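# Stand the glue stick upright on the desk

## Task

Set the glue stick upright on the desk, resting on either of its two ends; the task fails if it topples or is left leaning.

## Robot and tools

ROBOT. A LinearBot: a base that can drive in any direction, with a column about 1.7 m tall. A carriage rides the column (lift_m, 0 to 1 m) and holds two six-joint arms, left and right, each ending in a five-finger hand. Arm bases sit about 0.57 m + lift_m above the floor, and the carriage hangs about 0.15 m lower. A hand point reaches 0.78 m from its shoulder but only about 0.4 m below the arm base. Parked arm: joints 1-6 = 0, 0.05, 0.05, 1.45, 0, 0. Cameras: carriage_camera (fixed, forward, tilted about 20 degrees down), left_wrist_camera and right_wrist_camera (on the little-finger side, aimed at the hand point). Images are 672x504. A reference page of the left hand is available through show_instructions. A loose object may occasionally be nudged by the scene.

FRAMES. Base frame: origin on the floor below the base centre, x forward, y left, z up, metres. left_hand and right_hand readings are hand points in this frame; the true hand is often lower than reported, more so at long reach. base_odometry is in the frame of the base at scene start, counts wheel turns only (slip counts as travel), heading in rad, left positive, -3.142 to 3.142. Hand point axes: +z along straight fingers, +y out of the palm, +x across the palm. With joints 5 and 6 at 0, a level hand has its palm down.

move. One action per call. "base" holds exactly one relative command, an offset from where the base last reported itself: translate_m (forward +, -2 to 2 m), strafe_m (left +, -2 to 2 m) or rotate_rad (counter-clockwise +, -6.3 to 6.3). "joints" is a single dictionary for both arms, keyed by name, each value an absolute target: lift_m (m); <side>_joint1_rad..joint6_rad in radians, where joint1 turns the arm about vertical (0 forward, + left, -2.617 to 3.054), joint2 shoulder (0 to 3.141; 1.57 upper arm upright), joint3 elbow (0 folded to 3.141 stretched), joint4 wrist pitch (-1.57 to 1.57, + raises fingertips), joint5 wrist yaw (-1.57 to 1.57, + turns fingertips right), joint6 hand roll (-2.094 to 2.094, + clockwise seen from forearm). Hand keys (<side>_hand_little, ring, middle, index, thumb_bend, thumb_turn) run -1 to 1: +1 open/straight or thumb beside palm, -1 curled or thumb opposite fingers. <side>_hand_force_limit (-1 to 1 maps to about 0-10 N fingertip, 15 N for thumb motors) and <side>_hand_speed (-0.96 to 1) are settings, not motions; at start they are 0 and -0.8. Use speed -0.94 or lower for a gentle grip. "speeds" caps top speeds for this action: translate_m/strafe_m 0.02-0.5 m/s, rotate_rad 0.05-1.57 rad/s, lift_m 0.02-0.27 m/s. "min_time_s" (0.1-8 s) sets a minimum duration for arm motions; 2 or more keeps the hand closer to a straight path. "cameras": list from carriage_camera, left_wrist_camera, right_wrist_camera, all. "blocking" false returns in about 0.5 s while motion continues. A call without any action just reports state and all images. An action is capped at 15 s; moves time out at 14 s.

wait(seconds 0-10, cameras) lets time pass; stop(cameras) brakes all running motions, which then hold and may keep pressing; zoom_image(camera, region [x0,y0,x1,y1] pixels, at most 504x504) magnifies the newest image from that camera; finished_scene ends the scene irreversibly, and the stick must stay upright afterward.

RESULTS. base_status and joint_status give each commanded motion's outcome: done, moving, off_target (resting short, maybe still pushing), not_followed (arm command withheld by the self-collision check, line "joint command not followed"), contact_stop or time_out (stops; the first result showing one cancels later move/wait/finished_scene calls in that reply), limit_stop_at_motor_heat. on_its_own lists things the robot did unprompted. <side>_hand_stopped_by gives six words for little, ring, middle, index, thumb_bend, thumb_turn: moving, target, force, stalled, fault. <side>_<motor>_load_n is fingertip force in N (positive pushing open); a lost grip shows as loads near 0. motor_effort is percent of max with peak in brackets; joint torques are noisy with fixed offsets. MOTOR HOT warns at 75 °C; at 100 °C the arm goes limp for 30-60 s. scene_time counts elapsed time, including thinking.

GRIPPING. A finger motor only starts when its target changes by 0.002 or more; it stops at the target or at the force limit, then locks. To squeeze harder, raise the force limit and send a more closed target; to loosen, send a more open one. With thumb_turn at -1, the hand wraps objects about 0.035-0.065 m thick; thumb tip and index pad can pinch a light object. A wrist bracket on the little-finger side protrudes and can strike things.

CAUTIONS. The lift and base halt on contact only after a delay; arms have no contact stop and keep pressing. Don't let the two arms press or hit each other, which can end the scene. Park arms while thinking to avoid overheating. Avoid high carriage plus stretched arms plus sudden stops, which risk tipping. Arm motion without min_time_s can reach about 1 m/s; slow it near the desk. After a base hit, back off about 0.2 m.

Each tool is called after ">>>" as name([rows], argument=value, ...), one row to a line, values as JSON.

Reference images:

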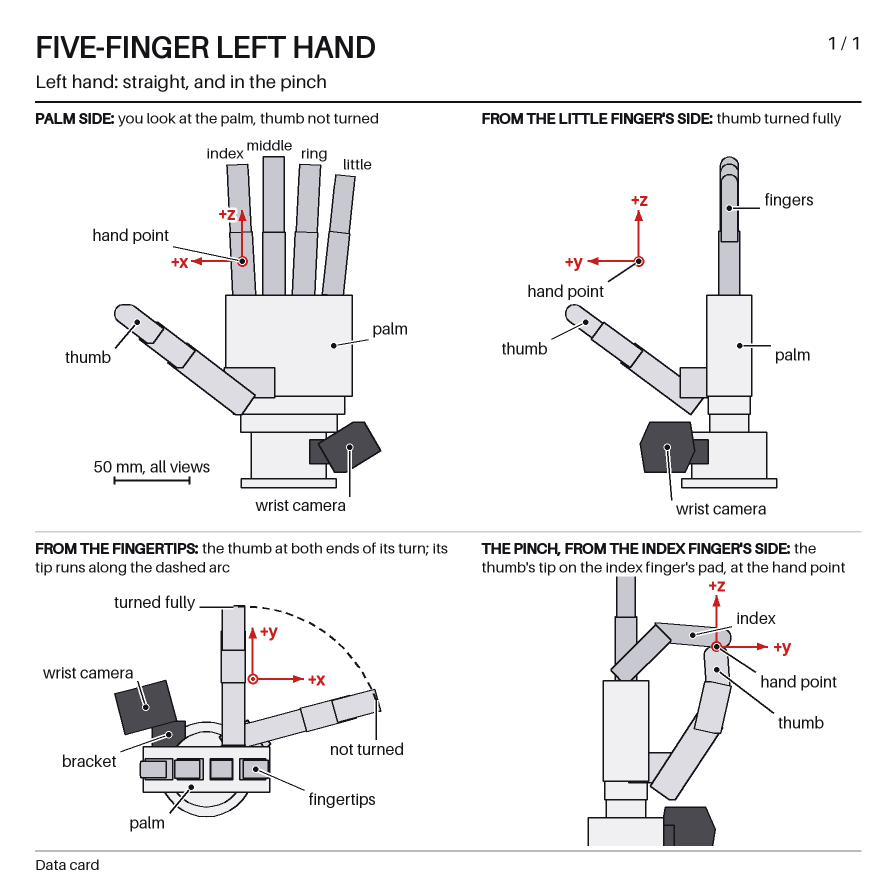

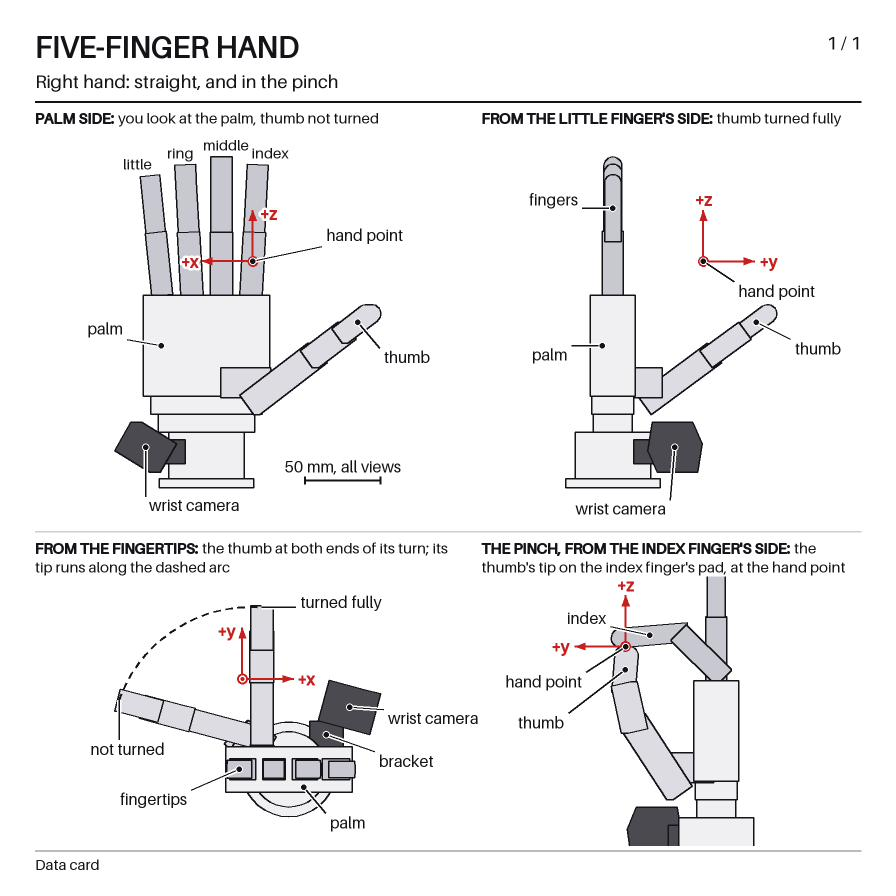

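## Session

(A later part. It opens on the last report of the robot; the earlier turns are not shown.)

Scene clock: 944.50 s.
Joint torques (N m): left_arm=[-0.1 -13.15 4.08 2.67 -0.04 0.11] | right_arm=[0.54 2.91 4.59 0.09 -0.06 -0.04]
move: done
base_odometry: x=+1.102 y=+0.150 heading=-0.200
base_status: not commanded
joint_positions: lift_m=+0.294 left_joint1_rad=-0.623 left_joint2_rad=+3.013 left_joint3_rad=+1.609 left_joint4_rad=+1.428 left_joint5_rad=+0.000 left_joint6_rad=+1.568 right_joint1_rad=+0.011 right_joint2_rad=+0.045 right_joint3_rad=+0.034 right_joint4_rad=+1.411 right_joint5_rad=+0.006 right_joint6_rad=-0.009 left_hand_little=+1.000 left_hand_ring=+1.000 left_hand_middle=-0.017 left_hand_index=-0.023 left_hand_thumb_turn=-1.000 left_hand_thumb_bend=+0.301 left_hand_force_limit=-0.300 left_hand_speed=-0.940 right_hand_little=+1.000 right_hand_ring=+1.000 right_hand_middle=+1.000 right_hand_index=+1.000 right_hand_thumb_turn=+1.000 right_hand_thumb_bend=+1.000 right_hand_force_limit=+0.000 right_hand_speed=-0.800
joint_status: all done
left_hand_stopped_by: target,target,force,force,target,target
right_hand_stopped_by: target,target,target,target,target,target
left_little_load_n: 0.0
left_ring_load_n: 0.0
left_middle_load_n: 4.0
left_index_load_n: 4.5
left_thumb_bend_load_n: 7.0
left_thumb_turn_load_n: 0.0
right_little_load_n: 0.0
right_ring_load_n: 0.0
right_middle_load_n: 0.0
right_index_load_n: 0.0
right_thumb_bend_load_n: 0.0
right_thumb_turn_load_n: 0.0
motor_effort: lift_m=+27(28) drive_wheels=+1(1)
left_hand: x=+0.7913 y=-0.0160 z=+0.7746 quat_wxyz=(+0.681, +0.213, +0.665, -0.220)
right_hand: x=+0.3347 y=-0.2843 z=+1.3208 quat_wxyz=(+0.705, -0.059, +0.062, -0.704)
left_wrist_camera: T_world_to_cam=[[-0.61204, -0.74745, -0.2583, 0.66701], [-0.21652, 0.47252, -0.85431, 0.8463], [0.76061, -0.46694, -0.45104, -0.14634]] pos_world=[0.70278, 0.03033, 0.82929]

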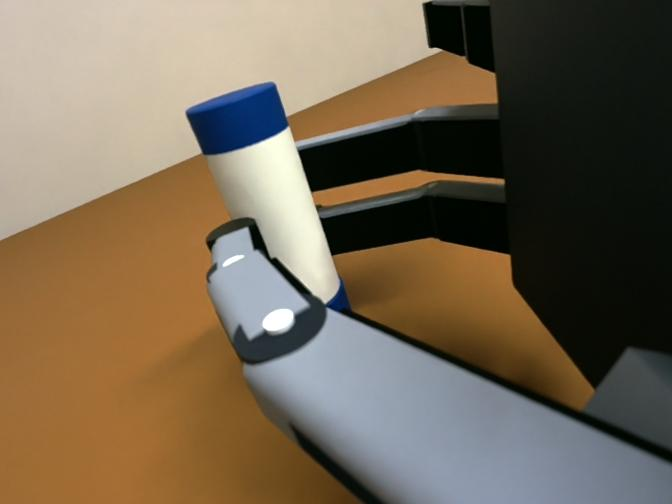

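>>> move(joints={"left_hand_thumb_bend": 0.5, "left_hand_index": 0.3, "left_hand_middle": 0.3}, cameras=["carriage_camera", "left_wrist_camera"])

>>> zoom_image(camera="left_wrist_camera", region=[120, 60, 450, 390])

>>> zoom_image(camera="carriage_camera", region=[260, 270, 400, 410])

Scene clock: 998.57 s.
Joint torques (N m): left_arm=[-0.08 -13.05 3.9 2.64 -0.01 0.08] | right_arm=[0.65 3.04 4.57 0 -0.02 -0.05]
move: done
base_odometry: x=+1.102 y=+0.150 heading=-0.200
base_status: not commanded
joint_positions: lift_m=+0.294 left_joint1_rad=-0.623 left_joint2_rad=+3.013 left_joint3_rad=+1.609 left_joint4_rad=+1.428 left_joint5_rad=+0.000 left_joint6_rad=+1.568 right_joint1_rad=+0.011 right_joint2_rad=+0.045 right_joint3_rad=+0.034 right_joint4_rad=+1.411 right_joint5_rad=+0.006 right_joint6_rad=-0.009 left_hand_little=+1.000 left_hand_ring=+1.000 left_hand_middle=+0.300 left_hand_index=+0.300 left_hand_thumb_turn=-1.000 left_hand_thumb_bend=+0.500 left_hand_force_limit=-0.300 left_hand_speed=-0.940 right_hand_little=+1.000 right_hand_ring=+1.000 right_hand_middle=+1.000 right_hand_index=+1.000 right_hand_thumb_turn=+1.000 right_hand_thumb_bend=+1.000 right_hand_force_limit=+0.000 right_hand_speed=-0.800
joint_status: all done
left_hand_stopped_by: target,target,target,target,target,target
right_hand_stopped_by: target,target,target,target,target,target
left_little_load_n: 0.0
left_ring_load_n: 0.0
left_middle_load_n: 0.0
left_index_load_n: 0.0
left_thumb_bend_load_n: 0.0
left_thumb_turn_load_n: 0.0
right_little_load_n: 0.0
right_ring_load_n: 0.0
right_middle_load_n: 0.0
right_index_load_n: 0.0
right_thumb_bend_load_n: 0.0
right_thumb_turn_load_n: 0.0
motor_effort: lift_m=+26(28) drive_wheels=+1(1)
left_hand: x=+0.7913 y=-0.0160 z=+0.7746 quat_wxyz=(+0.681, +0.213, +0.665, -0.220)
right_hand: x=+0.3347 y=-0.2843 z=+1.3208 quat_wxyz=(+0.705, -0.059, +0.062, -0.704)
carriage_camera: T_world_to_cam=[[-0.02507, -0.99627, -0.08256, 0.11155], [-0.2873, 0.08628, -0.95395, 1.28067], [0.95751, -0.0002, -0.28839, 0.2482]] pos_world=[0.13309, 0.00069, 1.30248]
left_wrist_camera: T_world_to_cam=[[-0.61204, -0.74745, -0.2583, 0.66701], [-0.21652, 0.47252, -0.85431, 0.8463], [0.76061, -0.46694, -0.45104, -0.14634]] pos_world=[0.70278, 0.03033, 0.82929]

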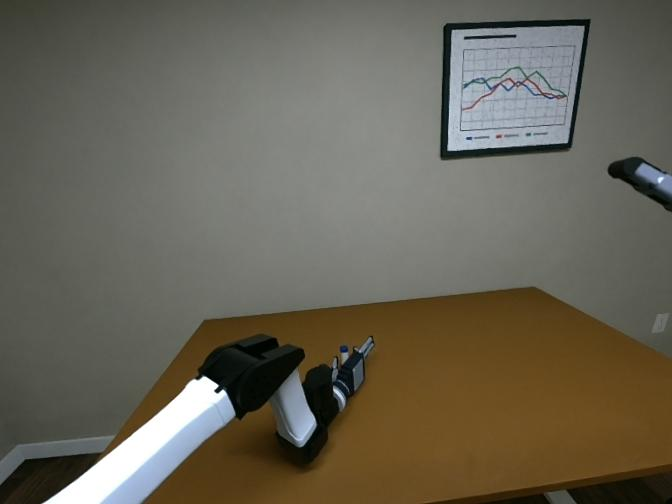

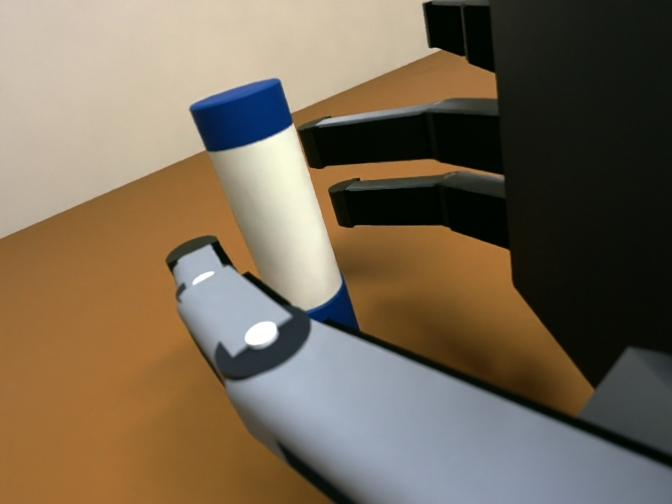

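Scaled by 1.527 from the camera's image (finer frame: 960x720).

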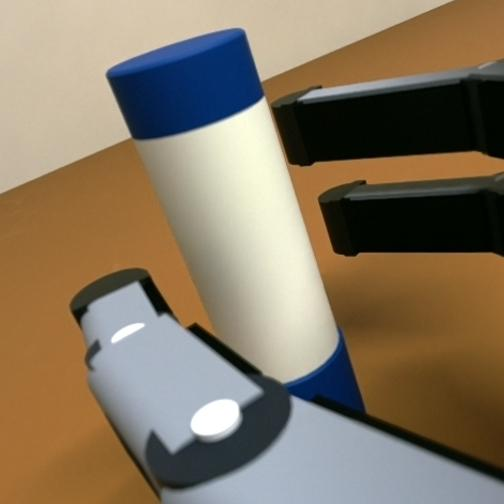

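Scaled by 3.600 from the camera's image (finer frame: 960x720).

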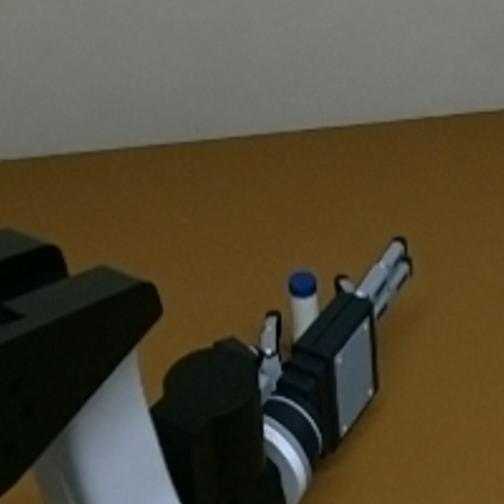

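>>> move(joints={"left_hand_speed": -0.8, "left_hand_thumb_bend": 1.0, "left_hand_index": 1.0, "left_hand_middle": 1.0})

>>> move(joints={"lift_m": 0.44}, speeds={"lift_m": 0.05}, cameras=["carriage_camera", "left_wrist_camera"])

>>> zoom_image(camera="carriage_camera", region=[260, 300, 420, 460])

Scene clock: 1010.47 s.
Joint torques (N m): left_arm=[-0.06 -13.09 3.86 2.62 -0.04 0.12] | right_arm=[0.59 2.78 4.44 0.07 -0.07 -0.05]
move: done
base_odometry: x=+1.102 y=+0.150 heading=-0.200
base_status: not commanded
joint_positions: lift_m=+0.294 left_joint1_rad=-0.623 left_joint2_rad=+3.013 left_joint3_rad=+1.609 left_joint4_rad=+1.428 left_joint5_rad=+0.000 left_joint6_rad=+1.568 right_joint1_rad=+0.011 right_joint2_rad=+0.045 right_joint3_rad=+0.034 right_joint4_rad=+1.411 right_joint5_rad=+0.006 right_joint6_rad=-0.009 left_hand_little=+1.000 left_hand_ring=+1.000 left_hand_middle=+1.000 left_hand_index=+1.000 left_hand_thumb_turn=-1.000 left_hand_thumb_bend=+1.000 left_hand_force_limit=-0.300 left_hand_speed=-0.800 right_hand_little=+1.000 right_hand_ring=+1.000 right_hand_middle=+1.000 right_hand_index=+1.000 right_hand_thumb_turn=+1.000 right_hand_thumb_bend=+1.000 right_hand_force_limit=+0.000 right_hand_speed=-0.800
joint_status: all done
left_hand_stopped_by: target,target,target,target,target,target
right_hand_stopped_by: target,target,target,target,target,target
left_little_load_n: 0.0
left_ring_load_n: 0.0
left_middle_load_n: 0.0
left_index_load_n: 0.0
left_thumb_bend_load_n: 0.0
left_thumb_turn_load_n: 0.5
right_little_load_n: 0.0
right_ring_load_n: 0.0
right_middle_load_n: 0.0
right_index_load_n: 0.0
right_thumb_bend_load_n: 0.0
right_thumb_turn_load_n: 0.0
motor_effort: lift_m=+26(28) drive_wheels=+1(1)
left_hand: x=+0.7913 y=-0.0160 z=+0.7746 quat_wxyz=(+0.681, +0.213, +0.665, -0.220)
right_hand: x=+0.3347 y=-0.2843 z=+1.3208 quat_wxyz=(+0.705, -0.059, +0.062, -0.704)
pictures: none

Scene clock: 1013.73 s.
Joint torques (N m): left_arm=[-0.14 -13.18 3.88 2.75 -0.06 0.11] | right_arm=[0.51 2.95 4.57 0.11 -0.03 -0.03]
move: done
base_odometry: x=+1.102 y=+0.150 heading=-0.200
base_status: not commanded
joint_positions: lift_m=+0.440 left_joint1_rad=-0.623 left_joint2_rad=+3.014 left_joint3_rad=+1.609 left_joint4_rad=+1.425 left_joint5_rad=+0.000 left_joint6_rad=+1.568 right_joint1_rad=+0.011 right_joint2_rad=+0.045 right_joint3_rad=+0.034 right_joint4_rad=+1.411 right_joint5_rad=+0.006 right_joint6_rad=-0.009 left_hand_little=+1.000 left_hand_ring=+1.000 left_hand_middle=+1.000 left_hand_index=+1.000 left_hand_thumb_turn=-1.000 left_hand_thumb_bend=+1.000 left_hand_force_limit=-0.300 left_hand_speed=-0.800 right_hand_little=+1.000 right_hand_ring=+1.000 right_hand_middle=+1.000 right_hand_index=+1.000 right_hand_thumb_turn=+1.000 right_hand_thumb_bend=+1.000 right_hand_force_limit=+0.000 right_hand_speed=-0.800
joint_status: all done
left_hand_stopped_by: target,target,target,target,target,target
right_hand_stopped_by: target,target,target,target,target,target
left_little_load_n: 0.0
left_ring_load_n: 0.0
left_middle_load_n: 0.0
left_index_load_n: 0.0
left_thumb_bend_load_n: 0.0
left_thumb_turn_load_n: 0.0
right_little_load_n: 0.5
right_ring_load_n: 0.0
right_middle_load_n: 0.0
right_index_load_n: 0.0
right_thumb_bend_load_n: 0.0
right_thumb_turn_load_n: 0.0
motor_effort: lift_m=+28(33) drive_wheels=+1(1)
left_hand: x=+0.7911 y=-0.0158 z=+0.9192 quat_wxyz=(+0.679, +0.214, +0.667, -0.220)
right_hand: x=+0.3347 y=-0.2843 z=+1.4668 quat_wxyz=(+0.705, -0.059, +0.062, -0.704)
carriage_camera: T_world_to_cam=[[-0.02507, -0.99627, -0.08256, 0.12359], [-0.2873, 0.08628, -0.95395, 1.41985], [0.95751, -0.0002, -0.28839, 0.29027]] pos_world=[0.13309, 0.00069, 1.44838]
left_wrist_camera: T_world_to_cam=[[-0.61289, -0.74684, -0.25807, 0.70481], [-0.21945, 0.47463, -0.85239, 0.9703], [0.75908, -0.46579, -0.45479, -0.07626]] pos_world=[0.70279, 0.03033, 0.97428]

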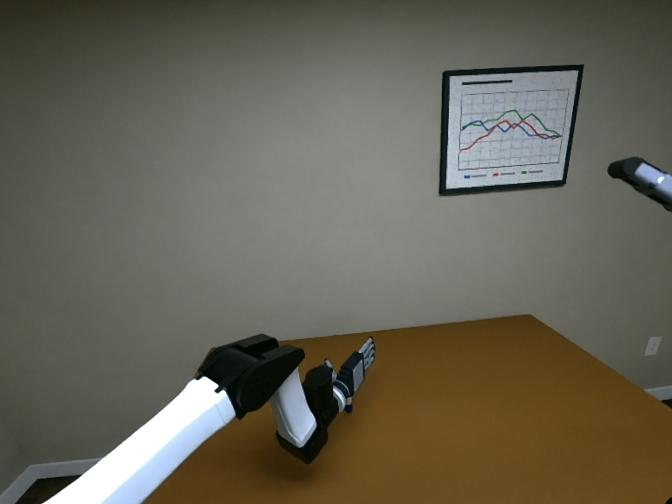

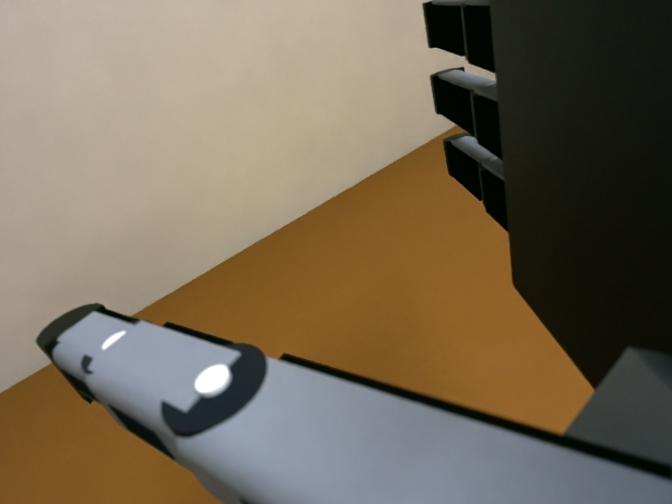

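Scaled by 3.150 from the camera's image (finer frame: 960x720).

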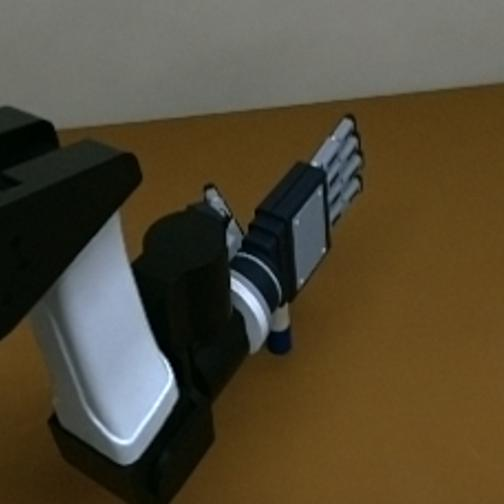

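>>> move(joints={"left_joint1_rad": -0.4, "left_joint2_rad": 1.8, "left_joint3_rad": 1.2, "left_joint4_rad": 0.6}, min_time_s=3, cameras=["carriage_camera"])

>>> zoom_image(camera="carriage_camera", region=[290, 350, 410, 440])

Scene clock: 1028.90 s.
Joint torques (N m): left_arm=[0.05 -12.74 6.64 2.46 -0.05 0.13] | right_arm=[0.53 3.12 4.57 0.02 -0.09 -0.11]
move: done
base_odometry: x=+1.102 y=+0.150 heading=-0.200
base_status: not commanded
joint_positions: lift_m=+0.440 left_joint1_rad=-0.404 left_joint2_rad=+1.833 left_joint3_rad=+1.215 left_joint4_rad=+0.613 left_joint5_rad=+0.000 left_joint6_rad=+1.568 right_joint1_rad=+0.011 right_joint2_rad=+0.045 right_joint3_rad=+0.034 right_joint4_rad=+1.411 right_joint5_rad=+0.006 right_joint6_rad=-0.009 left_hand_little=+1.000 left_hand_ring=+1.000 left_hand_middle=+1.000 left_hand_index=+1.000 left_hand_thumb_turn=-1.000 left_hand_thumb_bend=+1.000 left_hand_force_limit=-0.300 left_hand_speed=-0.800 right_hand_little=+1.000 right_hand_ring=+1.000 right_hand_middle=+1.000 right_hand_index=+1.000 right_hand_thumb_turn=+1.000 right_hand_thumb_bend=+1.000 right_hand_force_limit=+0.000 right_hand_speed=-0.800
joint_status: all done
left_hand_stopped_by: target,target,target,target,target,target
right_hand_stopped_by: target,target,target,target,target,target
left_little_load_n: 0.0
left_ring_load_n: 0.0
left_middle_load_n: 0.0
left_index_load_n: 0.0
left_thumb_bend_load_n: 0.0
left_thumb_turn_load_n: 0.0
right_little_load_n: 0.0
right_ring_load_n: 0.0
right_middle_load_n: 0.0
right_index_load_n: 0.0
right_thumb_bend_load_n: 0.0
right_thumb_turn_load_n: 0.0
motor_effort: lift_m=+27(29) drive_wheels=+1(1)
left_hand: x=+0.7950 y=+0.1374 z=+1.2731 quat_wxyz=(+0.691, +0.141, +0.694, -0.143)
right_hand: x=+0.3347 y=-0.2843 z=+1.4668 quat_wxyz=(+0.705, -0.059, +0.062, -0.704)
carriage_camera: T_world_to_cam=[[-0.02507, -0.99627, -0.08256, 0.12359], [-0.2873, 0.08628, -0.95395, 1.41985], [0.95751, -0.0002, -0.28839, 0.29027]] pos_world=[0.13309, 0.00069, 1.44838]

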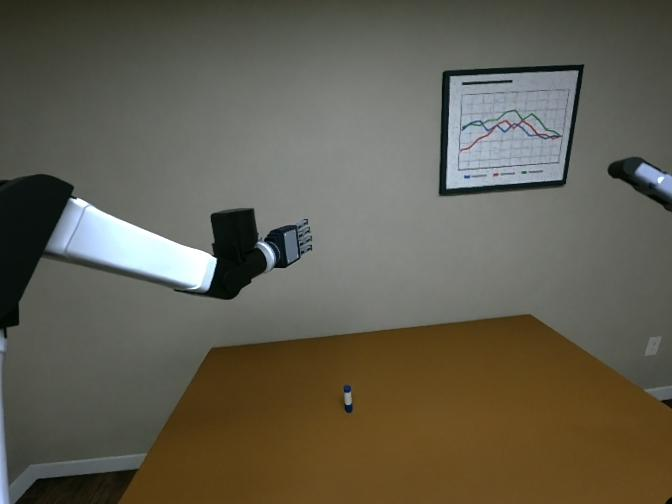

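Scaled by 4.200 from the camera's image (finer frame: 960x720).

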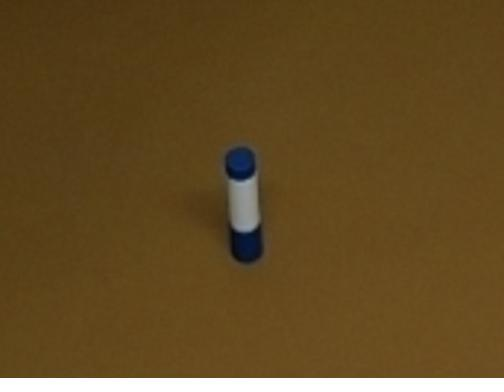

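The glue stick is standing upright and the hand is clear of it.

>>> finished_scene()

The scene is finished: the task was done.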